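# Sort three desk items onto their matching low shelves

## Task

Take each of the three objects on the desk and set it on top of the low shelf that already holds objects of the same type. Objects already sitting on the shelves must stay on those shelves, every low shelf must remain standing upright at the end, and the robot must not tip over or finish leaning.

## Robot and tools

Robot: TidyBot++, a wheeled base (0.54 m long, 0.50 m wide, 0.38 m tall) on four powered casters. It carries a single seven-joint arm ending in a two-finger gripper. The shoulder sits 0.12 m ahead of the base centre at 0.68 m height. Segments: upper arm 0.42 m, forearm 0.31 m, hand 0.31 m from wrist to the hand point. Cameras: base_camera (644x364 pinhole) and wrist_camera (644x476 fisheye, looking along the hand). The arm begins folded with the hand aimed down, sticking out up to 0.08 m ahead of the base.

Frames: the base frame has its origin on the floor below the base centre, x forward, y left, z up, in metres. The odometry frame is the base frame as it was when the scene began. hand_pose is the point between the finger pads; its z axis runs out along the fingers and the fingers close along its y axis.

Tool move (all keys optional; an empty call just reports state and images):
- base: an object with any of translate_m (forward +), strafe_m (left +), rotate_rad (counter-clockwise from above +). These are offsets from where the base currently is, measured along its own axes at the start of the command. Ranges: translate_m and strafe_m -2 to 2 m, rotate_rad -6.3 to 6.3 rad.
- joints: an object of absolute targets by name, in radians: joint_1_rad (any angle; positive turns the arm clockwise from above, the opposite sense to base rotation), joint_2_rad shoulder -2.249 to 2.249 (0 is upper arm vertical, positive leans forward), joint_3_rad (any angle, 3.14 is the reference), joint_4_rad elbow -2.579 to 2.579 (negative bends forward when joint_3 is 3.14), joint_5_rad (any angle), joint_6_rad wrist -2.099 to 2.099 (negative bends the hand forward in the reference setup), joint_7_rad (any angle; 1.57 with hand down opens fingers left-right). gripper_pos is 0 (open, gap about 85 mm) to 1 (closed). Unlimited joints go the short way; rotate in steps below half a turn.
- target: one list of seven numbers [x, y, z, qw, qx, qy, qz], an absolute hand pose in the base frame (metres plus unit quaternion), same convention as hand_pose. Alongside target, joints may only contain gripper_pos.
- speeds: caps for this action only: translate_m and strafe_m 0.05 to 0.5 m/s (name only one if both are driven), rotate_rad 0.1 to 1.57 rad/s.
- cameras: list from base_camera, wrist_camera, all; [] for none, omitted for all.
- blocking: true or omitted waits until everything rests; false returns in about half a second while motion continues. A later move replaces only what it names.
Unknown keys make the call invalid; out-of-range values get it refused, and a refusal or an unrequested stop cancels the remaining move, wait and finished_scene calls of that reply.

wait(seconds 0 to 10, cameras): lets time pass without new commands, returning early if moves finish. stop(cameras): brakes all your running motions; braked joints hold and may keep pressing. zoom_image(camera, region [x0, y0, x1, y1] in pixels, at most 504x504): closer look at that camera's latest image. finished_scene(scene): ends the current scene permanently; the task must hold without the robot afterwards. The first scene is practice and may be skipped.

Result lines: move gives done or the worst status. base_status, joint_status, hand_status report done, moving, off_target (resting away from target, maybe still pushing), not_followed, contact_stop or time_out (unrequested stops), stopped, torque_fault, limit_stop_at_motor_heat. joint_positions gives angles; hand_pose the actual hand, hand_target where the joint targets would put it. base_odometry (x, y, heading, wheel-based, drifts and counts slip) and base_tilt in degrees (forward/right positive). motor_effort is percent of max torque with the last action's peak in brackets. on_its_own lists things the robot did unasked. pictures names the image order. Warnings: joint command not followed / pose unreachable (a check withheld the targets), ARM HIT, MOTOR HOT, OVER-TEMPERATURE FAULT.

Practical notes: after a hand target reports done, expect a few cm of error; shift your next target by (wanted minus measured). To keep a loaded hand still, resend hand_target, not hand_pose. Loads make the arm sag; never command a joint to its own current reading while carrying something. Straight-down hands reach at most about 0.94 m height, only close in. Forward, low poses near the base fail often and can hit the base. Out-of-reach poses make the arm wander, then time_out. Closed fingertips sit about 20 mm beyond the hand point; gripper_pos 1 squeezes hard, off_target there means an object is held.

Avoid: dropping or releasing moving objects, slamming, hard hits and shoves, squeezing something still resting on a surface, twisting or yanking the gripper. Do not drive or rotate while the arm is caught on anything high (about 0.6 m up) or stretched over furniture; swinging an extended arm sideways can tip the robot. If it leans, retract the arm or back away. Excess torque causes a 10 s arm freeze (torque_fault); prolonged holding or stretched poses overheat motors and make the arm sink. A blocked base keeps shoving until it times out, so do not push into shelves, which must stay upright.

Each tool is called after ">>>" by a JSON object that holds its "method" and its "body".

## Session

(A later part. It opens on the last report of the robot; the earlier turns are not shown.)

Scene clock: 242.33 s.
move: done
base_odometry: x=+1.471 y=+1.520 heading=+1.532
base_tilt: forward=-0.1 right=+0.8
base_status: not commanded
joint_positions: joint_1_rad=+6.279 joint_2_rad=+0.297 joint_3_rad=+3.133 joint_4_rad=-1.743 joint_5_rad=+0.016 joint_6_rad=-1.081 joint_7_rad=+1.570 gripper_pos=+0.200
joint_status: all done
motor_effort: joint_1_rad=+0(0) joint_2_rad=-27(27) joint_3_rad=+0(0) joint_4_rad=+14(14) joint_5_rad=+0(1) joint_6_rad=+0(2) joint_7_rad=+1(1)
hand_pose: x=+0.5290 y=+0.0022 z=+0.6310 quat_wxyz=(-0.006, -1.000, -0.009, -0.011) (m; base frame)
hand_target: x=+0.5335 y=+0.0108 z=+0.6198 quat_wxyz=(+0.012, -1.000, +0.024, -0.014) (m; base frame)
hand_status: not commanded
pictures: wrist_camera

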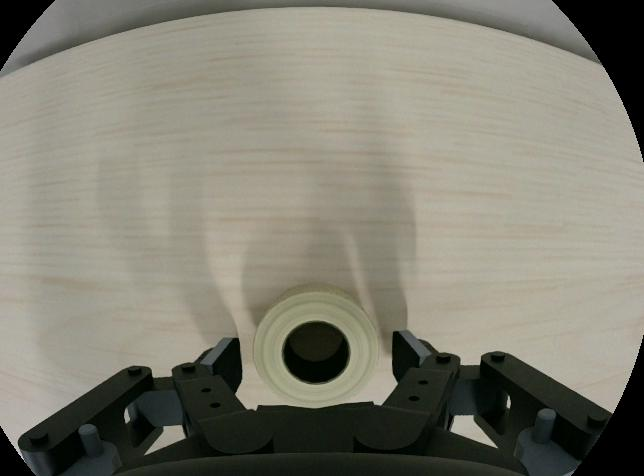

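>>> {"method": "move", "body": {"joints": {"joint_2_rad": 0.245, "joint_4_rad": -1.496, "joint_6_rad": -1.4286, "gripper_pos": 0.0}, "cameras": ["wrist_camera"]}}

Scene clock: 246.20 s.
move: done
base_odometry: x=+1.471 y=+1.520 heading=+1.532
base_tilt: forward=-0.1 right=+0.7
base_status: not commanded
joint_positions: joint_1_rad=+6.279 joint_2_rad=+0.237 joint_3_rad=+3.133 joint_4_rad=-1.512 joint_5_rad=+0.016 joint_6_rad=-1.384 joint_7_rad=+1.570 gripper_pos=+0.000
joint_status: all done
motor_effort: joint_1_rad=+0(0) joint_2_rad=-27(29) joint_3_rad=+0(1) joint_4_rad=+15(16) joint_5_rad=-1(1) joint_6_rad=+0(1) joint_7_rad=+0(1)
hand_pose: x=+0.5301 y=+0.0016 z=+0.7240 quat_wxyz=(-0.007, -1.000, -0.007, -0.005) (m; base frame)
hand_target: x=+0.5220 y=+0.0116 z=+0.7257 quat_wxyz=(+0.013, -1.000, +0.020, +0.014) (m; base frame)
hand_status: not commanded
pictures: wrist_camera

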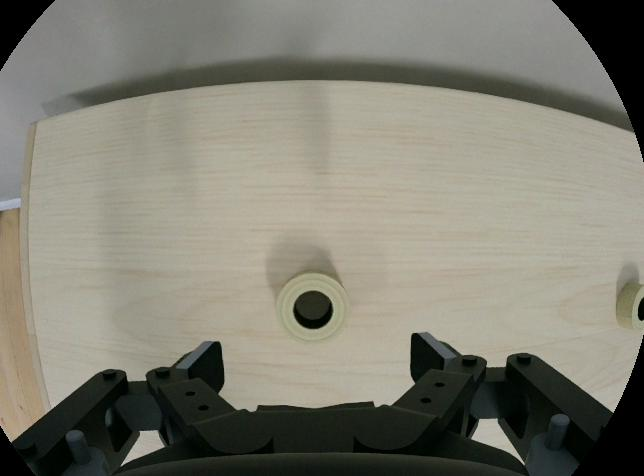

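>>> {"method": "move", "body": {"base": {"translate_m": -1.969, "strafe_m": 1.5598, "rotate_rad": 1.572}, "joints": {"joint_1_rad": 0.0, "joint_2_rad": 0.15, "joint_4_rad": -1.35, "joint_6_rad": -0.95, "gripper_pos": 0.0}, "cameras": ["wrist_camera", "base_camera"]}}

Scene clock: 285.00 s.
move: done
base_odometry: x=-0.164 y=-0.387 heading=+3.104
base_tilt: forward=-0.2 right=+0.8
base_status: done
joint_positions: joint_1_rad=+6.286 joint_2_rad=+0.141 joint_3_rad=+3.137 joint_4_rad=-1.353 joint_5_rad=+0.015 joint_6_rad=-0.990 joint_7_rad=+1.570 gripper_pos=+0.000
joint_status: all done
motor_effort: joint_1_rad=+1(5) joint_2_rad=-25(30) joint_3_rad=+1(4) joint_4_rad=+19(19) joint_5_rad=-1(2) joint_6_rad=+6(7) joint_7_rad=+0(1)
hand_pose: x=+0.6818 y=-0.0017 z=+0.8762 quat_wxyz=(-0.007, -0.946, -0.002, -0.323) (m; base frame)
hand_target: x=+0.6938 y=+0.0112 z=+0.8804 quat_wxyz=(+0.021, -0.941, +0.020, -0.339) (m; base frame)
hand_status: not commanded
pictures: base_camera, wrist_camera

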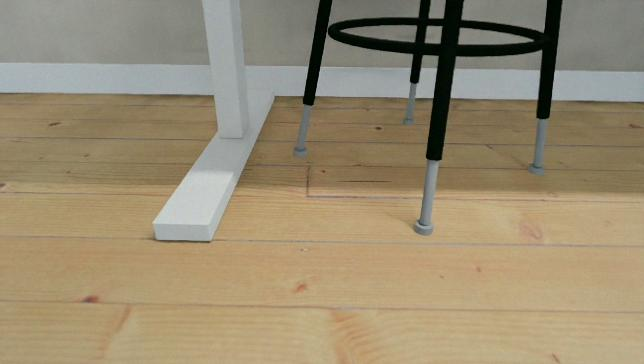

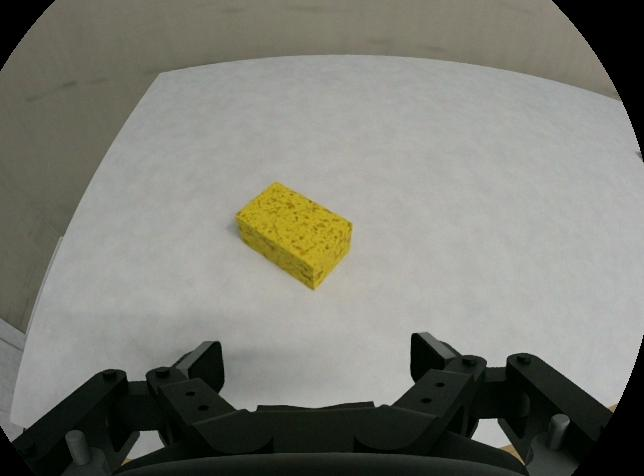

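>>> {"method": "zoom_image", "body": {"camera": "wrist_camera", "region": [220, 165, 370, 305]}}

Scaled by 3.360.

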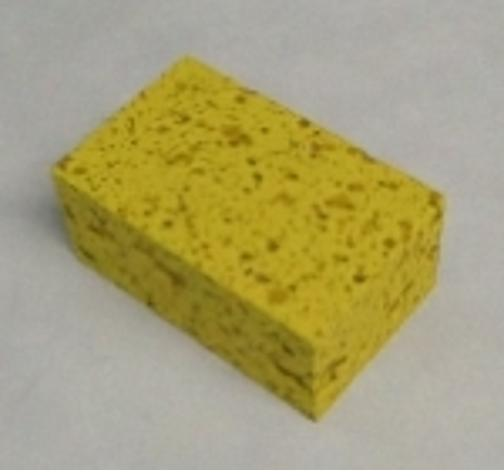

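>>> {"method": "move", "body": {"base": {"translate_m": 0.25}, "joints": {"joint_1_rad": -0.056, "joint_2_rad": 0.4495, "joint_4_rad": -0.9693, "joint_5_rad": -0.05, "joint_6_rad": -1.7668, "joint_7_rad": 2.494}, "cameras": ["wrist_camera"]}}

Scene clock: 305.63 s.
move: done
base_odometry: x=-0.414 y=-0.378 heading=+3.105
base_tilt: forward=-0.1 right=+0.7
base_status: done
joint_positions: joint_1_rad=+6.245 joint_2_rad=+0.441 joint_3_rad=+3.137 joint_4_rad=-0.988 joint_5_rad=+0.005 joint_6_rad=-1.721 joint_7_rad=+2.451 gripper_pos=+0.000
joint_status: all done
motor_effort: joint_1_rad=+0(1) joint_2_rad=-33(37) joint_3_rad=+0(1) joint_4_rad=+15(20) joint_5_rad=-1(1) joint_6_rad=+0(7) joint_7_rad=+0(2)
hand_pose: x=+0.6067 y=+0.0202 z=+0.7955 quat_wxyz=(+0.000, -0.896, -0.445, +0.004) (m; base frame)
hand_target: x=+0.5968 y=+0.0459 z=+0.7979 quat_wxyz=(+0.033, -0.879, -0.476, +0.009) (m; base frame)
hand_status: not commanded
pictures: wrist_camera

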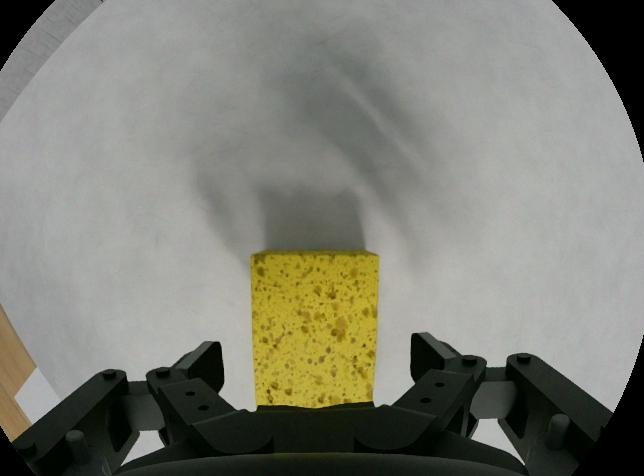

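>>> {"method": "move", "body": {"joints": {"joint_1_rad": -0.012, "joint_2_rad": 0.422, "joint_4_rad": -1.2168, "joint_6_rad": -1.4828}, "cameras": ["wrist_camera"]}}

Scene clock: 313.40 s.
move: done
base_odometry: x=-0.414 y=-0.378 heading=+3.105
base_tilt: forward=-0.1 right=+0.8
base_status: not commanded
joint_positions: joint_1_rad=+6.254 joint_2_rad=+0.420 joint_3_rad=+3.137 joint_4_rad=-1.200 joint_5_rad=+0.005 joint_6_rad=-1.529 joint_7_rad=+2.452 gripper_pos=+0.000
joint_status: all done
motor_effort: joint_1_rad=+0(1) joint_2_rad=-32(34) joint_3_rad=+0(0) joint_4_rad=+15(17) joint_5_rad=-1(1) joint_6_rad=+0(1) joint_7_rad=+1(1)
hand_pose: x=+0.6020 y=+0.0159 z=+0.7395 quat_wxyz=(+0.000, -0.897, -0.442, +0.004) (m; base frame)
hand_target: x=+0.6108 y=+0.0256 z=+0.7336 quat_wxyz=(+0.019, -0.892, -0.452, -0.020) (m; base frame)
hand_status: not commanded
pictures: wrist_camera

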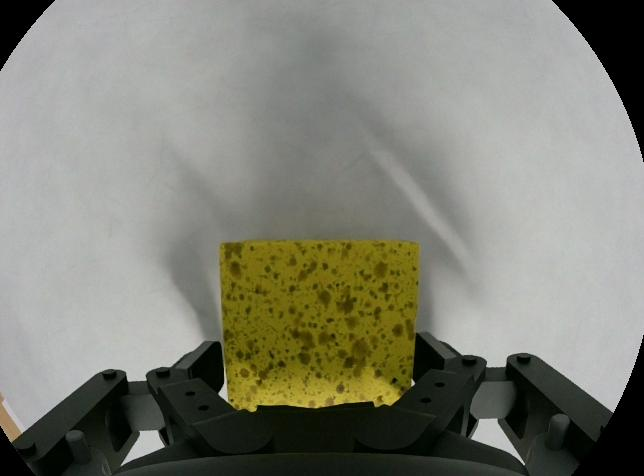

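>>> {"method": "move", "body": {"joints": {"gripper_pos": 0.4}, "cameras": ["wrist_camera"]}}

Scene clock: 323.20 s.
move: done
base_odometry: x=-0.414 y=-0.378 heading=+3.105
base_tilt: forward=-0.1 right=+0.7
base_status: not commanded
joint_positions: joint_1_rad=+6.255 joint_2_rad=+0.413 joint_3_rad=+3.137 joint_4_rad=-1.200 joint_5_rad=+0.004 joint_6_rad=-1.523 joint_7_rad=+2.453 gripper_pos=+0.373
joint_status: all done
motor_effort: joint_1_rad=+0(1) joint_2_rad=-32(32) joint_3_rad=+0(0) joint_4_rad=+15(16) joint_5_rad=-1(2) joint_6_rad=+0(1) joint_7_rad=+1(1)
hand_pose: x=+0.6032 y=+0.0157 z=+0.7428 quat_wxyz=(-0.002, -0.897, -0.442, -0.002) (m; base frame)
hand_target: x=+0.6108 y=+0.0256 z=+0.7336 quat_wxyz=(+0.019, -0.892, -0.452, -0.020) (m; base frame)
hand_status: not commanded
pictures: wrist_camera

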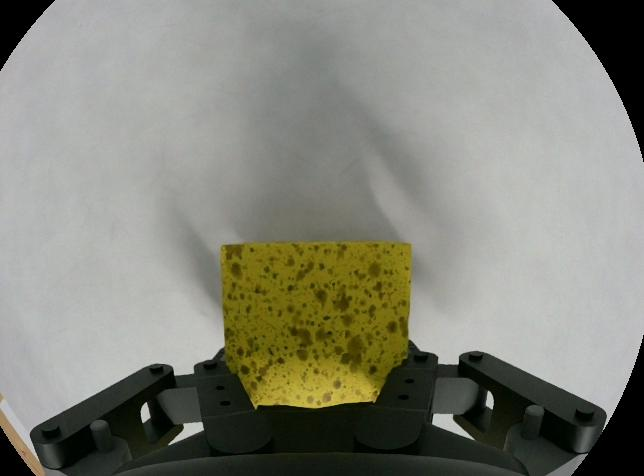

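>>> {"method": "move", "body": {"joints": {"joint_2_rad": 0.25, "joint_6_rad": -1.72}, "cameras": ["wrist_camera"]}}

Scene clock: 325.60 s.
move: done
base_odometry: x=-0.414 y=-0.378 heading=+3.105
base_tilt: forward=-0.1 right=+0.7
base_status: not commanded
joint_positions: joint_1_rad=+6.255 joint_2_rad=+0.235 joint_3_rad=+3.137 joint_4_rad=-1.203 joint_5_rad=+0.004 joint_6_rad=-1.679 joint_7_rad=+2.453 gripper_pos=+0.373
joint_status: all done
motor_effort: joint_1_rad=+0(0) joint_2_rad=-26(35) joint_3_rad=+0(1) joint_4_rad=+16(16) joint_5_rad=-1(1) joint_6_rad=+0(2) joint_7_rad=+1(1)
hand_pose: x=+0.5358 y=+0.0138 z=+0.8213 quat_wxyz=(-0.006, -0.897, -0.441, -0.010) (m; base frame)
hand_target: x=+0.5212 y=+0.0239 z=+0.8116 quat_wxyz=(+0.033, -0.889, -0.456, +0.009) (m; base frame)
hand_status: not commanded
pictures: wrist_camera

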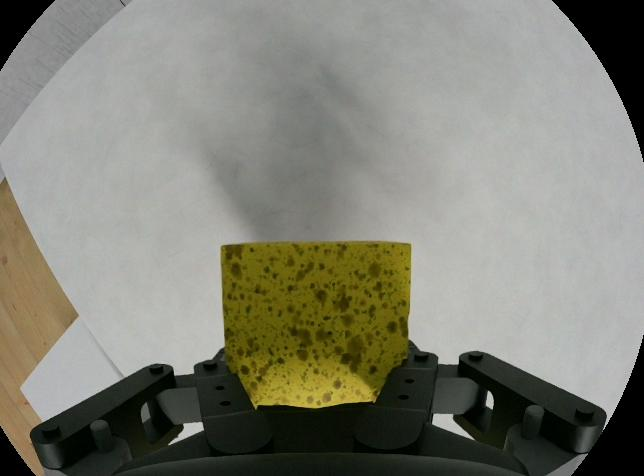

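>>> {"method": "move", "body": {"base": {"translate_m": -1.9, "strafe_m": -1.0, "rotate_rad": 3.122}, "joints": {"joint_1_rad": 0.0, "joint_2_rad": 0.15, "joint_4_rad": -1.35, "joint_6_rad": -0.95}, "cameras": ["wrist_camera"]}}

>>> {"method": "move", "body": {"base": {"translate_m": 0.53, "strafe_m": 0.86}, "cameras": ["wrist_camera", "base_camera"]}}

Scene clock: 338.57 s.
move: done
base_odometry: x=+1.522 y=+0.552 heading=-0.056
base_tilt: forward=-0.1 right=+0.8
base_status: done
joint_positions: joint_1_rad=+6.281 joint_2_rad=+0.142 joint_3_rad=+3.135 joint_4_rad=-1.334 joint_5_rad=-0.003 joint_6_rad=-0.990 joint_7_rad=+2.453 gripper_pos=+0.373
joint_status: all done
motor_effort: joint_1_rad=+0(3) joint_2_rad=-26(31) joint_3_rad=+1(3) joint_4_rad=+19(19) joint_5_rad=-1(2) joint_6_rad=+6(7) joint_7_rad=+0(1)
hand_pose: x=+0.6861 y=+0.0072 z=+0.8850 quat_wxyz=(-0.138, -0.852, -0.406, -0.301) (m; base frame)
hand_target: x=+0.6938 y=+0.0176 z=+0.8807 quat_wxyz=(-0.128, -0.844, -0.415, -0.315) (m; base frame)
hand_status: not commanded
pictures: wrist_camera

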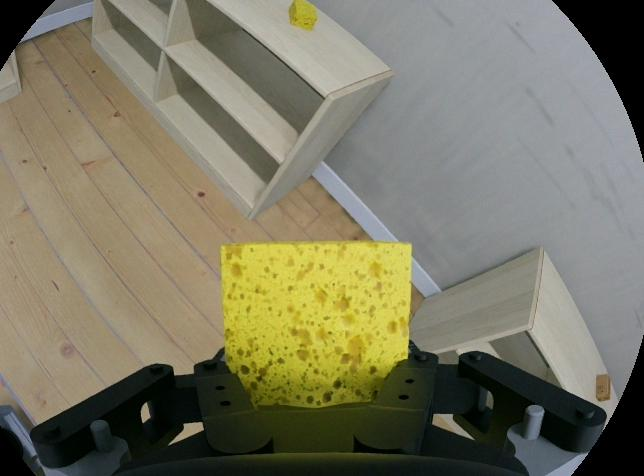

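Scene clock: 341.63 s.
move: done
base_odometry: x=+2.099 y=+1.381 heading=-0.056
base_tilt: forward=-0.1 right=+0.8
base_status: done
joint_positions: joint_1_rad=+6.281 joint_2_rad=+0.141 joint_3_rad=+3.134 joint_4_rad=-1.335 joint_5_rad=-0.004 joint_6_rad=-0.989 joint_7_rad=+2.453 gripper_pos=+0.373
joint_status: not commanded
motor_effort: joint_1_rad=+0(2) joint_2_rad=-26(28) joint_3_rad=+0(2) joint_4_rad=+19(19) joint_5_rad=-1(2) joint_6_rad=+6(7) joint_7_rad=+0(1)
hand_pose: x=+0.6858 y=+0.0073 z=+0.8858 quat_wxyz=(-0.138, -0.851, -0.406, -0.302) (m; base frame)
hand_target: x=+0.6938 y=+0.0176 z=+0.8807 quat_wxyz=(-0.128, -0.844, -0.415, -0.315) (m; base frame)
hand_status: not commanded
pictures: base_camera, wrist_camera

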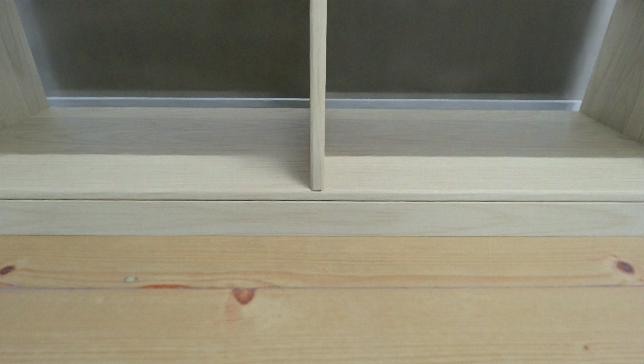

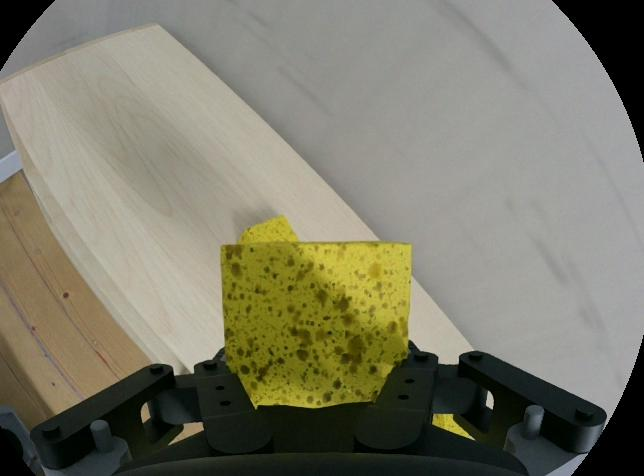

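>>> {"method": "move", "body": {"joints": {"joint_2_rad": 0.313, "joint_4_rad": -1.35, "joint_6_rad": -1.547, "joint_7_rad": 1.526}, "cameras": ["wrist_camera"]}}

>>> {"method": "move", "body": {"base": {"translate_m": 0.274, "strafe_m": 0.385}, "cameras": ["wrist_camera", "base_camera"]}}

Scene clock: 356.93 s.
move: done
base_odometry: x=+2.099 y=+1.381 heading=-0.056
base_tilt: forward=-0.1 right=+0.8
base_status: not commanded
joint_positions: joint_1_rad=+6.281 joint_2_rad=+0.297 joint_3_rad=+3.134 joint_4_rad=-1.338 joint_5_rad=-0.004 joint_6_rad=-1.503 joint_7_rad=+1.567 gripper_pos=+0.373
joint_status: all done
motor_effort: joint_1_rad=+0(0) joint_2_rad=-28(31) joint_3_rad=+0(1) joint_4_rad=+16(20) joint_5_rad=-1(1) joint_6_rad=+0(7) joint_7_rad=+1(1)
hand_pose: x=+0.5567 y=+0.0063 z=+0.7524 quat_wxyz=(+0.003, -1.000, -0.002, -0.001) (m; base frame)
hand_target: x=+0.5402 y=+0.0194 z=+0.7431 quat_wxyz=(+0.025, -0.999, +0.021, +0.035) (m; base frame)
hand_status: not commanded
pictures: wrist_camera

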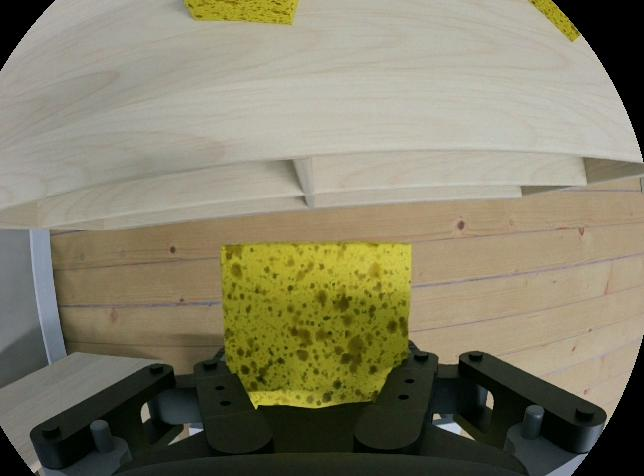

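Scene clock: 361.10 s.
move: time_out
base_odometry: x=+2.367 y=+1.721 heading=-0.157
base_tilt: forward=-0.1 right=+0.8
base_status: translate_m time_out (by the wheels' count: +0.249 of +0.274); strafe_m time_out (by the wheels' count: +0.355 of +0.385)
joint_positions: joint_1_rad=+6.281 joint_2_rad=+0.303 joint_3_rad=+3.134 joint_4_rad=-1.344 joint_5_rad=-0.023 joint_6_rad=-1.518 joint_7_rad=+1.564 gripper_pos=+0.373
joint_status: not commanded
motor_effort: joint_1_rad=+0(20) joint_2_rad=-28(47) joint_3_rad=+0(12) joint_4_rad=+16(22) joint_5_rad=-1(5) joint_6_rad=+0(6) joint_7_rad=+0(1)
hand_pose: x=+0.5504 y=+0.0123 z=+0.7481 quat_wxyz=(+0.012, -1.000, -0.001, +0.012) (m; base frame)
hand_target: x=+0.5402 y=+0.0194 z=+0.7431 quat_wxyz=(+0.025, -0.999, +0.021, +0.035) (m; base frame)
hand_status: not commanded
pictures: base_camera, wrist_camera

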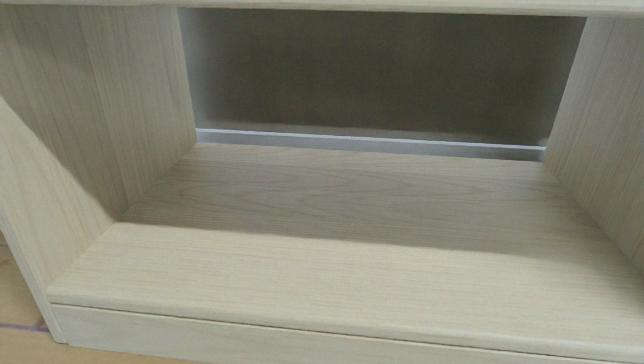

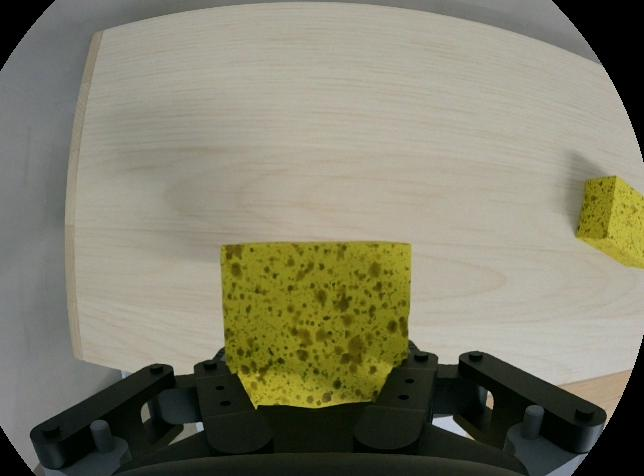

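>>> {"method": "move", "body": {"base": {"translate_m": 0.03, "strafe_m": -0.25, "rotate_rad": 0.101}, "cameras": ["wrist_camera", "base_camera"]}}

Scene clock: 369.77 s.
move: done
base_odometry: x=+2.358 y=+1.470 heading=-0.055
base_tilt: forward=-0.1 right=+0.8
base_status: done
joint_positions: joint_1_rad=+6.281 joint_2_rad=+0.303 joint_3_rad=+3.133 joint_4_rad=-1.344 joint_5_rad=-0.023 joint_6_rad=-1.518 joint_7_rad=+1.564 gripper_pos=+0.373
joint_status: not commanded
motor_effort: joint_1_rad=+0(5) joint_2_rad=-29(30) joint_3_rad=+0(3) joint_4_rad=+15(16) joint_5_rad=-1(2) joint_6_rad=+0(1) joint_7_rad=+1(1)
hand_pose: x=+0.5504 y=+0.0126 z=+0.7482 quat_wxyz=(+0.013, -1.000, -0.001, +0.012) (m; base frame)
hand_target: x=+0.5402 y=+0.0194 z=+0.7431 quat_wxyz=(+0.025, -0.999, +0.021, +0.035) (m; base frame)
hand_status: not commanded
pictures: base_camera, wrist_camera

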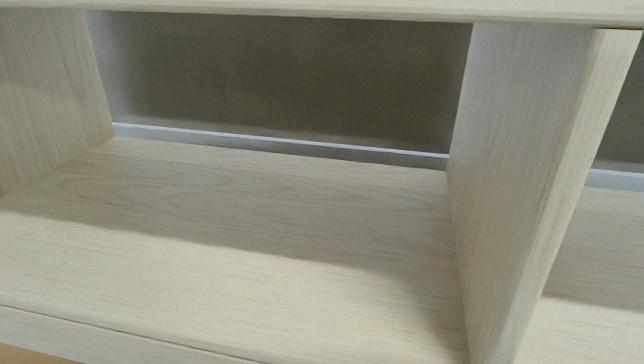

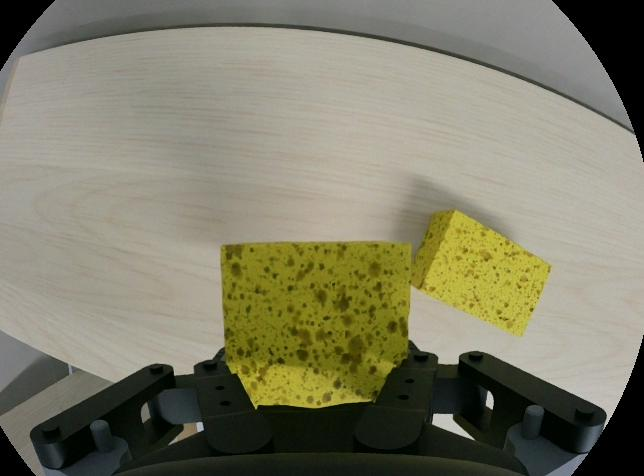

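>>> {"method": "move", "body": {"base": {"rotate_rad": -0.1}, "joints": {"joint_1_rad": -0.506}, "cameras": ["wrist_camera", "base_camera"]}}

Scene clock: 377.70 s.
move: done
base_odometry: x=+2.358 y=+1.470 heading=-0.155
base_tilt: forward=-0.1 right=+0.8
base_status: done
joint_positions: joint_1_rad=+5.793 joint_2_rad=+0.303 joint_3_rad=+3.135 joint_4_rad=-1.344 joint_5_rad=-0.023 joint_6_rad=-1.518 joint_7_rad=+1.564 gripper_pos=+0.373
joint_status: all done
motor_effort: joint_1_rad=+0(4) joint_2_rad=-28(29) joint_3_rad=+0(3) joint_4_rad=+16(16) joint_5_rad=-1(3) joint_6_rad=+0(1) joint_7_rad=+1(1)
hand_pose: x=+0.4943 y=+0.2132 z=+0.7481 quat_wxyz=(+0.009, -0.970, -0.242, +0.015) (m; base frame)
hand_target: x=+0.4780 y=+0.2211 z=+0.7431 quat_wxyz=(+0.016, -0.972, -0.230, +0.040) (m; base frame)
hand_status: not commanded
pictures: base_camera, wrist_camera

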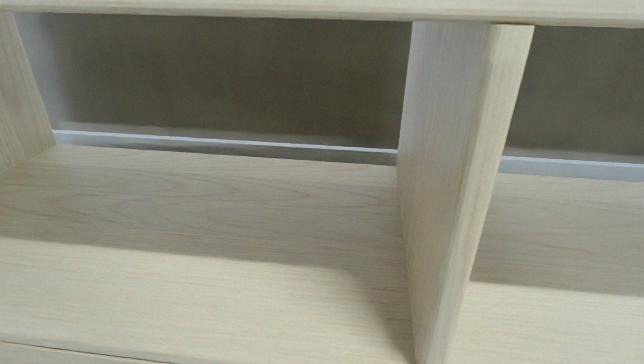

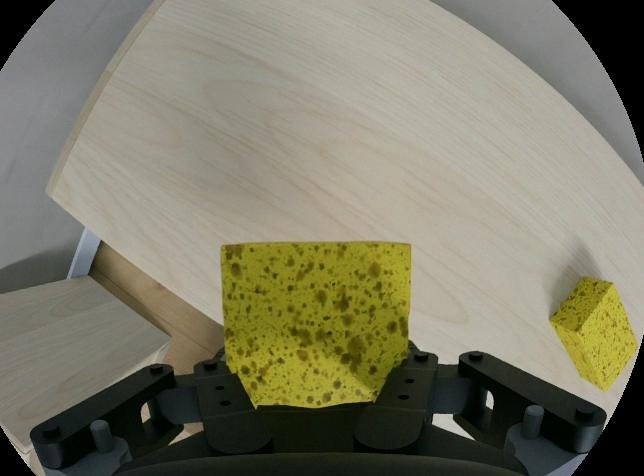

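>>> {"method": "move", "body": {"joints": {"joint_2_rad": 0.498, "joint_4_rad": -1.004, "joint_6_rad": -1.675}, "cameras": []}}

>>> {"method": "move", "body": {"joints": {"joint_2_rad": 0.528, "joint_4_rad": -1.340, "joint_6_rad": -1.253}, "cameras": ["wrist_camera"]}}

Scene clock: 387.33 s.
move: done
base_odometry: x=+2.358 y=+1.470 heading=-0.155
base_tilt: forward=-0.1 right=+0.7
base_status: not commanded
joint_positions: joint_1_rad=+5.793 joint_2_rad=+0.475 joint_3_rad=+3.135 joint_4_rad=-1.024 joint_5_rad=-0.023 joint_6_rad=-1.630 joint_7_rad=+1.564 gripper_pos=+0.373
joint_status: all done
motor_effort: joint_1_rad=+0(1) joint_2_rad=-34(36) joint_3_rad=+0(0) joint_4_rad=+16(17) joint_5_rad=-1(1) joint_6_rad=+0(2) joint_7_rad=+1(1)
hand_pose: x=+0.5633 y=+0.2502 z=+0.7676 quat_wxyz=(+0.014, -0.970, -0.243, -0.003) (m; base frame)
hand_target: x=+0.5499 y=+0.2610 z=+0.7625 quat_wxyz=(+0.021, -0.972, -0.233, +0.024) (m; base frame)
hand_status: not commanded
pictures: none
No camera images: "cameras" was empty.

Scene clock: 389.13 s.
move: done
base_odometry: x=+2.358 y=+1.470 heading=-0.155
base_tilt: forward=-0.1 right=+0.8
base_status: not commanded
joint_positions: joint_1_rad=+5.793 joint_2_rad=+0.509 joint_3_rad=+3.135 joint_4_rad=-1.324 joint_5_rad=-0.023 joint_6_rad=-1.298 joint_7_rad=+1.564 gripper_pos=+0.373
joint_status: all done
motor_effort: joint_1_rad=+0(1) joint_2_rad=-35(37) joint_3_rad=+0(0) joint_4_rad=+15(17) joint_5_rad=-1(1) joint_6_rad=+1(1) joint_7_rad=+1(1)
hand_pose: x=+0.5649 y=+0.2511 z=+0.6564 quat_wxyz=(+0.014, -0.971, -0.240, -0.002) (m; base frame)
hand_target: x=+0.5636 y=+0.2683 z=+0.6425 quat_wxyz=(+0.027, -0.974, -0.224, -0.003) (m; base frame)
hand_status: not commanded
pictures: wrist_camera

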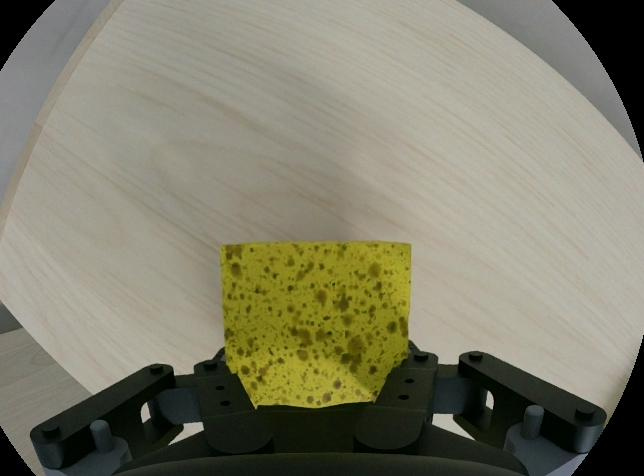

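>>> {"method": "move", "body": {"joints": {"joint_2_rad": 0.540, "joint_4_rad": -1.374, "joint_6_rad": -1.207}, "cameras": []}}

>>> {"method": "move", "body": {"joints": {"joint_2_rad": 0.5475, "joint_4_rad": -1.395, "joint_6_rad": -1.1785}, "cameras": ["wrist_camera"]}}

Scene clock: 392.30 s.
move: done
base_odometry: x=+2.358 y=+1.470 heading=-0.155
base_tilt: forward=-0.1 right=+0.8
base_status: not commanded
joint_positions: joint_1_rad=+5.793 joint_2_rad=+0.518 joint_3_rad=+3.135 joint_4_rad=-1.359 joint_5_rad=-0.023 joint_6_rad=-1.247 joint_7_rad=+1.564 gripper_pos=+0.373
joint_status: all done
motor_effort: joint_1_rad=+0(0) joint_2_rad=-35(36) joint_3_rad=+0(0) joint_4_rad=+15(16) joint_5_rad=-1(1) joint_6_rad=+0(2) joint_7_rad=+0(1)
hand_pose: x=+0.5665 y=+0.2519 z=+0.6416 quat_wxyz=(+0.014, -0.971, -0.239, -0.005) (m; base frame)
hand_target: x=+0.5635 y=+0.2680 z=+0.6261 quat_wxyz=(+0.027, -0.974, -0.223, -0.003) (m; base frame)
hand_status: not commanded
pictures: none
No camera images: "cameras" was empty.

Scene clock: 392.93 s.
move: done
base_odometry: x=+2.358 y=+1.470 heading=-0.155
base_tilt: forward=-0.1 right=+0.7
base_status: not commanded
joint_positions: joint_1_rad=+5.793 joint_2_rad=+0.521 joint_3_rad=+3.135 joint_4_rad=-1.380 joint_5_rad=-0.023 joint_6_rad=-1.218 joint_7_rad=+1.564 gripper_pos=+0.373
joint_status: all done
motor_effort: joint_1_rad=+0(0) joint_2_rad=-33(36) joint_3_rad=+0(0) joint_4_rad=+13(15) joint_5_rad=-1(1) joint_6_rad=+0(1) joint_7_rad=+0(1)
hand_pose: x=+0.5668 y=+0.2520 z=+0.6340 quat_wxyz=(+0.015, -0.971, -0.239, -0.008) (m; base frame)
hand_target: x=+0.5632 y=+0.2677 z=+0.6161 quat_wxyz=(+0.027, -0.975, -0.222, -0.003) (m; base frame)
hand_status: not commanded
pictures: wrist_camera

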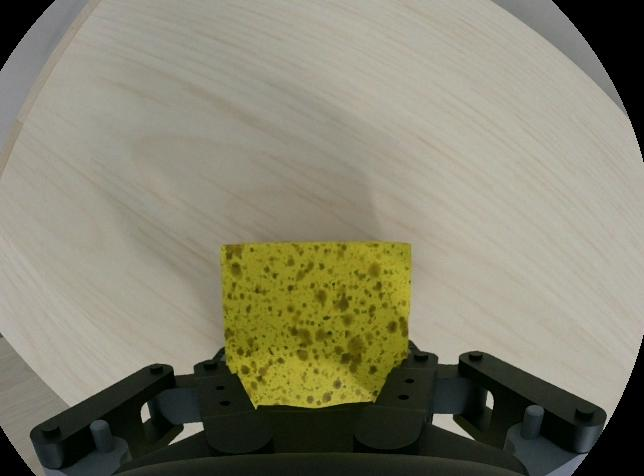

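>>> {"method": "move", "body": {"joints": {"joint_2_rad": 0.5515, "joint_4_rad": -1.4055, "joint_6_rad": -1.164}, "cameras": []}}

>>> {"method": "move", "body": {"joints": {"gripper_pos": 0.1}, "cameras": ["wrist_camera"]}}

Scene clock: 394.90 s.
move: done
base_odometry: x=+2.358 y=+1.470 heading=-0.155
base_tilt: forward=-0.1 right=+0.7
base_status: not commanded
joint_positions: joint_1_rad=+5.793 joint_2_rad=+0.519 joint_3_rad=+3.135 joint_4_rad=-1.384 joint_5_rad=-0.023 joint_6_rad=-1.212 joint_7_rad=+1.564 gripper_pos=+0.373
joint_status: all done
motor_effort: joint_1_rad=+0(0) joint_2_rad=-31(34) joint_3_rad=+0(0) joint_4_rad=+14(15) joint_5_rad=-1(1) joint_6_rad=+2(3) joint_7_rad=+1(1)
hand_pose: x=+0.5672 y=+0.2522 z=+0.6339 quat_wxyz=(+0.016, -0.971, -0.239, -0.010) (m; base frame)
hand_target: x=+0.5630 y=+0.2675 z=+0.6110 quat_wxyz=(+0.027, -0.975, -0.222, -0.003) (m; base frame)
hand_status: not commanded
pictures: none
No camera images: "cameras" was empty.

Scene clock: 395.60 s.
move: done
base_odometry: x=+2.358 y=+1.470 heading=-0.155
base_tilt: forward=-0.1 right=+0.8
base_status: not commanded
joint_positions: joint_1_rad=+5.793 joint_2_rad=+0.529 joint_3_rad=+3.135 joint_4_rad=-1.387 joint_5_rad=-0.023 joint_6_rad=-1.203 joint_7_rad=+1.564 gripper_pos=+0.100
joint_status: all done
motor_effort: joint_1_rad=+0(0) joint_2_rad=-35(36) joint_3_rad=+0(0) joint_4_rad=+15(15) joint_5_rad=-1(1) joint_6_rad=+1(2) joint_7_rad=+1(1)
hand_pose: x=+0.5682 y=+0.2528 z=+0.6278 quat_wxyz=(+0.015, -0.971, -0.239, -0.008) (m; base frame)
hand_target: x=+0.5630 y=+0.2675 z=+0.6110 quat_wxyz=(+0.027, -0.975, -0.222, -0.003) (m; base frame)
hand_status: not commanded
pictures: wrist_camera

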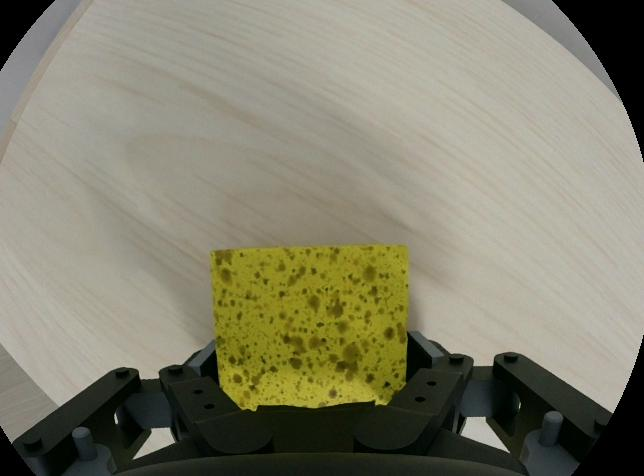

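>>> {"method": "move", "body": {"joints": {"joint_2_rad": 0.498, "joint_4_rad": -1.004, "joint_6_rad": -1.675, "gripper_pos": 0.0}, "cameras": ["wrist_camera"]}}

Scene clock: 398.90 s.
move: done
base_odometry: x=+2.358 y=+1.470 heading=-0.155
base_tilt: forward=-0.1 right=+0.7
base_status: not commanded
joint_positions: joint_1_rad=+5.793 joint_2_rad=+0.486 joint_3_rad=+3.135 joint_4_rad=-1.021 joint_5_rad=-0.023 joint_6_rad=-1.630 joint_7_rad=+1.564 gripper_pos=+0.000
joint_status: all done
motor_effort: joint_1_rad=+0(1) joint_2_rad=-35(38) joint_3_rad=+0(0) joint_4_rad=+16(16) joint_5_rad=-1(1) joint_6_rad=+1(2) joint_7_rad=+1(1)
hand_pose: x=+0.5651 y=+0.2512 z=+0.7631 quat_wxyz=(+0.013, -0.970, -0.243, +0.000) (m; base frame)
hand_target: x=+0.5499 y=+0.2610 z=+0.7625 quat_wxyz=(+0.021, -0.972, -0.233, +0.024) (m; base frame)
hand_status: not commanded
pictures: wrist_camera

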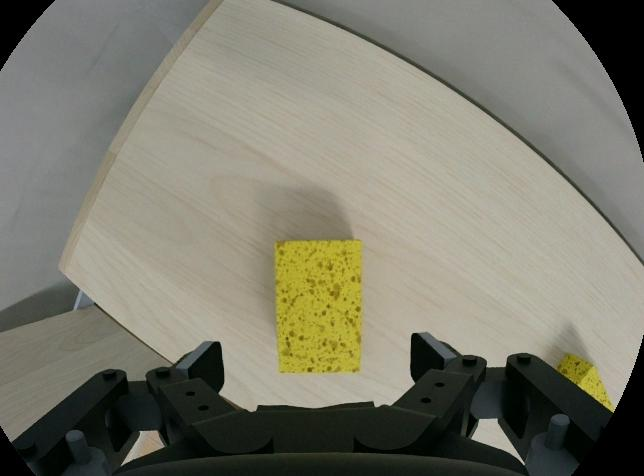

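>>> {"method": "move", "body": {"base": {"translate_m": -0.45, "strafe_m": -0.1}, "joints": {"joint_1_rad": -1.0, "joint_2_rad": -0.4, "joint_4_rad": -2.0, "joint_6_rad": -0.4}, "cameras": ["wrist_camera", "base_camera"]}}

Scene clock: 420.43 s.
move: done
base_odometry: x=+1.898 y=+1.440 heading=-0.155
base_tilt: forward=-0.2 right=+0.8
base_status: done
joint_positions: joint_1_rad=+5.301 joint_2_rad=-0.401 joint_3_rad=+3.131 joint_4_rad=-1.982 joint_5_rad=-0.023 joint_6_rad=-0.447 joint_7_rad=+1.564 gripper_pos=+0.000
joint_status: all done
motor_effort: joint_1_rad=+1(2) joint_2_rad=-8(39) joint_3_rad=+1(3) joint_4_rad=+20(21) joint_5_rad=+0(2) joint_6_rad=+8(9) joint_7_rad=+1(1)
hand_pose: x=+0.3492 y=+0.3625 z=+0.9284 quat_wxyz=(+0.260, -0.750, -0.397, -0.460) (m; base frame)
hand_target: x=+0.3441 y=+0.3704 z=+0.9307 quat_wxyz=(+0.288, -0.752, -0.377, -0.457) (m; base frame)
hand_status: not commanded
pictures: base_camera, wrist_camera

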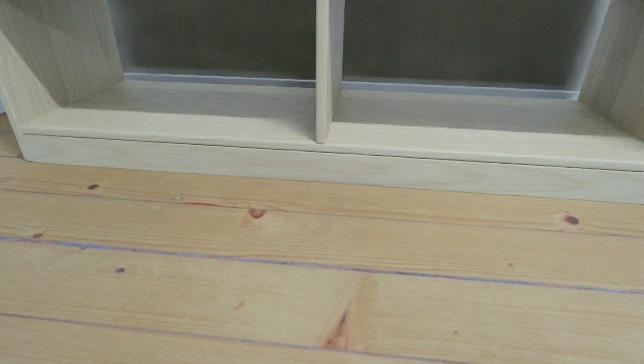

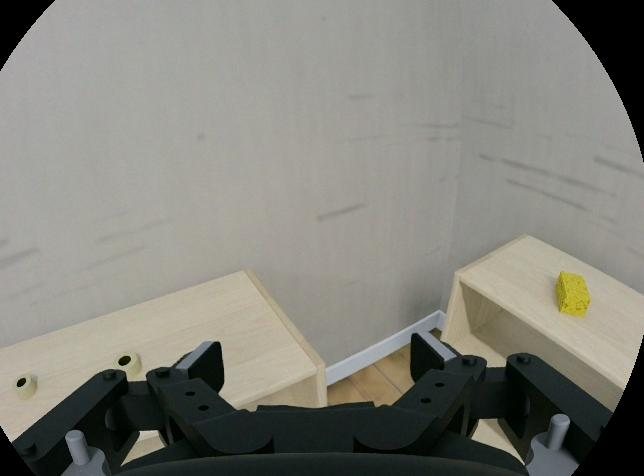

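>>> {"method": "move", "body": {"base": {"translate_m": -1.6, "strafe_m": -0.4, "rotate_rad": 3.02}, "joints": {"joint_1_rad": 0.0, "joint_2_rad": -0.1, "joint_4_rad": -1.6, "joint_6_rad": -0.55, "joint_5_rad": 0.0, "joint_3_rad": 3.14, "joint_7_rad": 1.57}, "cameras": ["wrist_camera", "base_camera"]}}

Scene clock: 447.13 s.
move: done
base_odometry: x=+0.255 y=+1.293 heading=+2.865
base_tilt: forward=-0.1 right=+0.7
base_status: done
joint_positions: joint_1_rad=+6.272 joint_2_rad=-0.107 joint_3_rad=+3.138 joint_4_rad=-1.617 joint_5_rad=-0.023 joint_6_rad=-0.510 joint_7_rad=+1.564 gripper_pos=+0.000
joint_status: all done
motor_effort: joint_1_rad=+0(2) joint_2_rad=-19(21) joint_3_rad=+1(3) joint_4_rad=+20(21) joint_5_rad=-1(2) joint_6_rad=+8(9) joint_7_rad=+1(2)
hand_pose: x=+0.6680 y=+0.0132 z=+0.9846 quat_wxyz=(+0.016, -0.847, +0.002, -0.532) (m; base frame)
hand_target: x=+0.6668 y=+0.0023 z=+0.9792 quat_wxyz=(+0.001, -0.855, +0.000, -0.519) (m; base frame)
hand_status: not commanded
pictures: base_camera, wrist_camera

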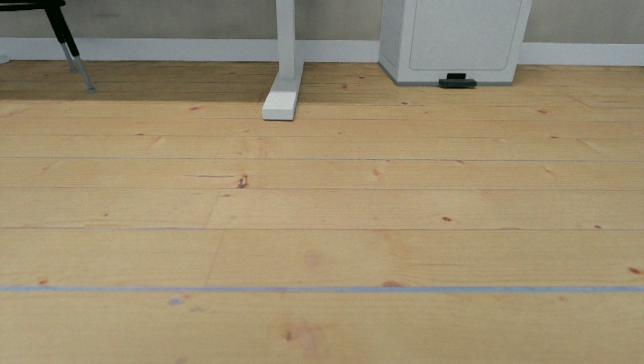

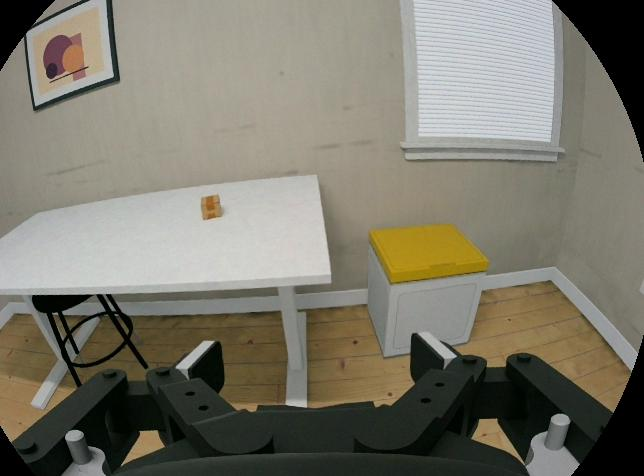

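>>> {"method": "move", "body": {"base": {"translate_m": 0.61, "strafe_m": 0.35}, "joints": {"joint_1_rad": 0.0, "joint_2_rad": 0.15, "joint_4_rad": -1.35, "joint_6_rad": -0.95, "joint_5_rad": 0.03, "joint_7_rad": 1.57}, "cameras": ["wrist_camera"]}}

Scene clock: 466.60 s.
move: done
base_odometry: x=-0.427 y=+1.122 heading=+2.865
base_tilt: forward=-0.1 right=+0.7
base_status: done
joint_positions: joint_1_rad=+6.272 joint_2_rad=+0.139 joint_3_rad=+3.138 joint_4_rad=-1.367 joint_5_rad=-0.022 joint_6_rad=-0.908 joint_7_rad=+1.564 gripper_pos=+0.000
joint_status: all done
motor_effort: joint_1_rad=+0(1) joint_2_rad=-25(29) joint_3_rad=+0(2) joint_4_rad=+19(21) joint_5_rad=-1(2) joint_6_rad=+6(9) joint_7_rad=+1(2)
hand_pose: x=+0.6977 y=+0.0152 z=+0.8866 quat_wxyz=(+0.014, -0.934, -0.001, -0.356) (m; base frame)
hand_target: x=+0.6940 y=-0.0054 z=+0.8804 quat_wxyz=(-0.014, -0.941, -0.004, -0.339) (m; base frame)
hand_status: not commanded
pictures: wrist_camera

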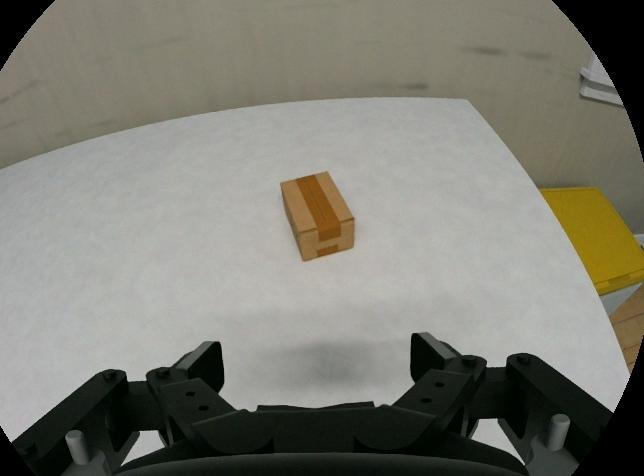

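>>> {"method": "move", "body": {"base": {"translate_m": 0.25, "strafe_m": 0.012}, "joints": {"joint_4_rad": -0.455, "joint_6_rad": -2.025, "joint_5_rad": 0.045, "joint_7_rad": 1.915}, "cameras": []}}

>>> {"method": "move", "body": {"joints": {"joint_2_rad": 0.698}, "cameras": ["wrist_camera"]}}

Scene clock: 488.33 s.
move: done
base_odometry: x=-0.671 y=+1.179 heading=+2.865
base_tilt: forward=-0.1 right=+0.8
base_status: done
joint_positions: joint_1_rad=+6.272 joint_2_rad=+0.143 joint_3_rad=+3.138 joint_4_rad=-0.472 joint_5_rad=-0.011 joint_6_rad=-1.980 joint_7_rad=+1.873 gripper_pos=+0.000
joint_status: all done
motor_effort: joint_1_rad=+0(1) joint_2_rad=-19(29) joint_3_rad=+0(1) joint_4_rad=+12(20) joint_5_rad=-1(2) joint_6_rad=+5(8) joint_7_rad=+0(1)
hand_pose: x=+0.5220 y=+0.0102 z=+1.0891 quat_wxyz=(-0.034, -0.950, -0.155, -0.268) (m; base frame)
hand_target: x=+0.5129 y=-0.0107 z=+1.0851 quat_wxyz=(-0.060, -0.955, -0.152, -0.246) (m; base frame)
hand_status: not commanded
pictures: none
No camera images: "cameras" was empty.

Scene clock: 490.27 s.
move: done
base_odometry: x=-0.671 y=+1.179 heading=+2.865
base_tilt: forward=-0.1 right=+0.8
base_status: not commanded
joint_positions: joint_1_rad=+6.272 joint_2_rad=+0.682 joint_3_rad=+3.138 joint_4_rad=-0.465 joint_5_rad=-0.010 joint_6_rad=-1.984 joint_7_rad=+1.873 gripper_pos=+0.000
joint_status: all done
motor_effort: joint_1_rad=+0(1) joint_2_rad=-39(44) joint_3_rad=+0(1) joint_4_rad=+14(16) joint_5_rad=-1(1) joint_6_rad=+0(6) joint_7_rad=+0(1)
hand_pose: x=+0.6737 y=+0.0117 z=+0.8266 quat_wxyz=(+0.005, -0.987, -0.160, -0.006) (m; base frame)
hand_target: x=+0.6653 y=-0.0107 z=+0.8209 quat_wxyz=(-0.016, -0.986, -0.162, +0.021) (m; base frame)
hand_status: not commanded
pictures: wrist_camera

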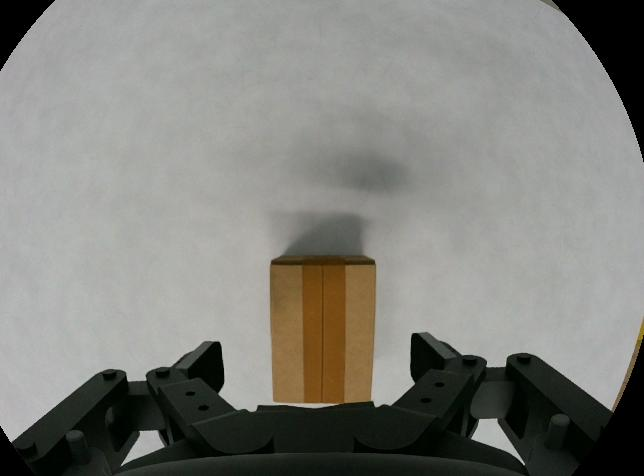

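>>> {"method": "move", "body": {"joints": {"joint_2_rad": 0.599, "joint_4_rad": -0.924, "joint_6_rad": -1.599}, "cameras": ["wrist_camera"]}}

Scene clock: 495.87 s.
move: done
base_odometry: x=-0.671 y=+1.179 heading=+2.865
base_tilt: forward=-0.1 right=+0.8
base_status: not commanded
joint_positions: joint_1_rad=+6.272 joint_2_rad=+0.594 joint_3_rad=+3.138 joint_4_rad=-0.905 joint_5_rad=-0.010 joint_6_rad=-1.644 joint_7_rad=+1.874 gripper_pos=+0.000
joint_status: all done
motor_effort: joint_1_rad=+0(0) joint_2_rad=-38(40) joint_3_rad=+0(0) joint_4_rad=+15(16) joint_5_rad=-1(1) joint_6_rad=+0(1) joint_7_rad=+0(1)
hand_pose: x=+0.6672 y=+0.0122 z=+0.7417 quat_wxyz=(+0.006, -0.987, -0.158, +0.000) (m; base frame)
hand_target: x=+0.6763 y=-0.0120 z=+0.7334 quat_wxyz=(-0.023, -0.985, -0.171, -0.006) (m; base frame)
hand_status: not commanded
pictures: wrist_camera

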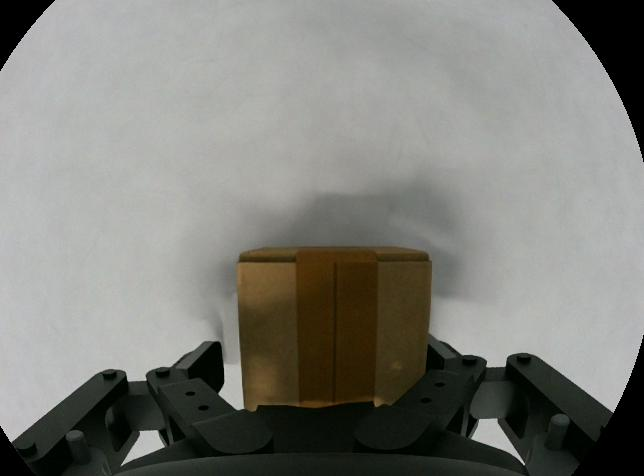

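>>> {"method": "move", "body": {"joints": {"joint_1_rad": 0.018}, "cameras": ["wrist_camera"]}}

Scene clock: 497.97 s.
move: done
base_odometry: x=-0.671 y=+1.179 heading=+2.865
base_tilt: forward=-0.1 right=+0.7
base_status: not commanded
joint_positions: joint_1_rad=+6.287 joint_2_rad=+0.594 joint_3_rad=+3.138 joint_4_rad=-0.905 joint_5_rad=-0.008 joint_6_rad=-1.643 joint_7_rad=+1.874 gripper_pos=+0.000
joint_status: all done
motor_effort: joint_1_rad=+0(2) joint_2_rad=-38(38) joint_3_rad=+0(1) joint_4_rad=+16(16) joint_5_rad=-1(1) joint_6_rad=+1(1) joint_7_rad=+0(1)
hand_pose: x=+0.6679 y=+0.0030 z=+0.7417 quat_wxyz=(+0.005, -0.989, -0.150, -0.001) (m; base frame)
hand_target: x=+0.6760 y=-0.0220 z=+0.7334 quat_wxyz=(-0.023, -0.986, -0.162, -0.006) (m; base frame)
hand_status: not commanded
pictures: wrist_camera

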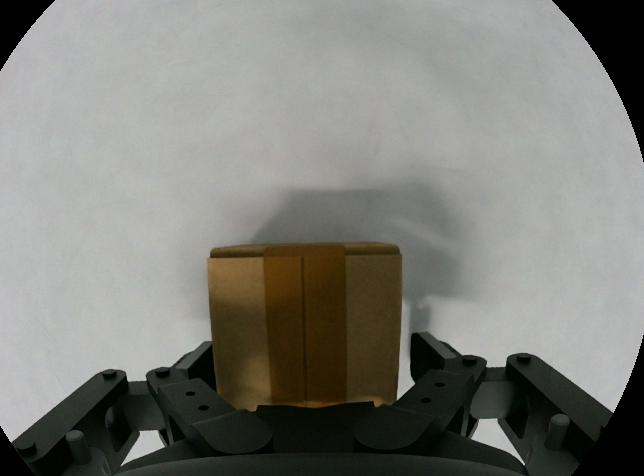

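>>> {"method": "move", "body": {"joints": {"gripper_pos": 0.42}, "cameras": ["wrist_camera"]}}

Scene clock: 500.17 s.
move: off_target
base_odometry: x=-0.671 y=+1.179 heading=+2.865
base_tilt: forward=-0.1 right=+0.7
base_status: not commanded
joint_positions: joint_1_rad=+6.288 joint_2_rad=+0.589 joint_3_rad=+3.138 joint_4_rad=-0.908 joint_5_rad=-0.006 joint_6_rad=-1.641 joint_7_rad=+1.874 gripper_pos=+0.345
joint_status: gripper_pos off_target (ended at +0.345, target +0.420)
motor_effort: joint_1_rad=+0(1) joint_2_rad=-37(39) joint_3_rad=+0(1) joint_4_rad=+15(16) joint_5_rad=-1(2) joint_6_rad=+1(1) joint_7_rad=+1(1)
hand_pose: x=+0.6673 y=+0.0024 z=+0.7434 quat_wxyz=(+0.004, -0.989, -0.150, -0.002) (m; base frame)
hand_target: x=+0.6760 y=-0.0220 z=+0.7334 quat_wxyz=(-0.023, -0.986, -0.162, -0.006) (m; base frame)
hand_status: not commanded
pictures: wrist_camera

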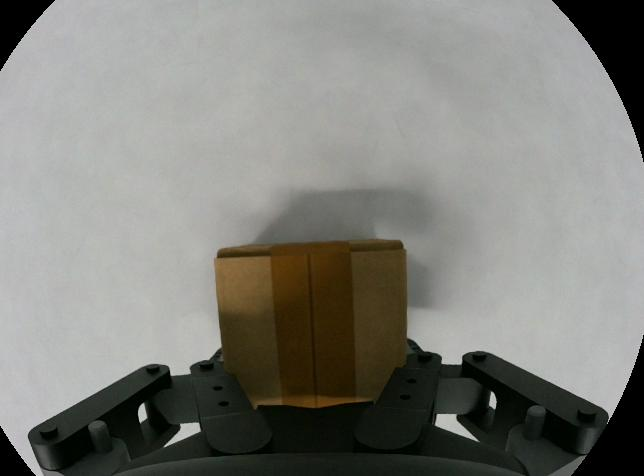

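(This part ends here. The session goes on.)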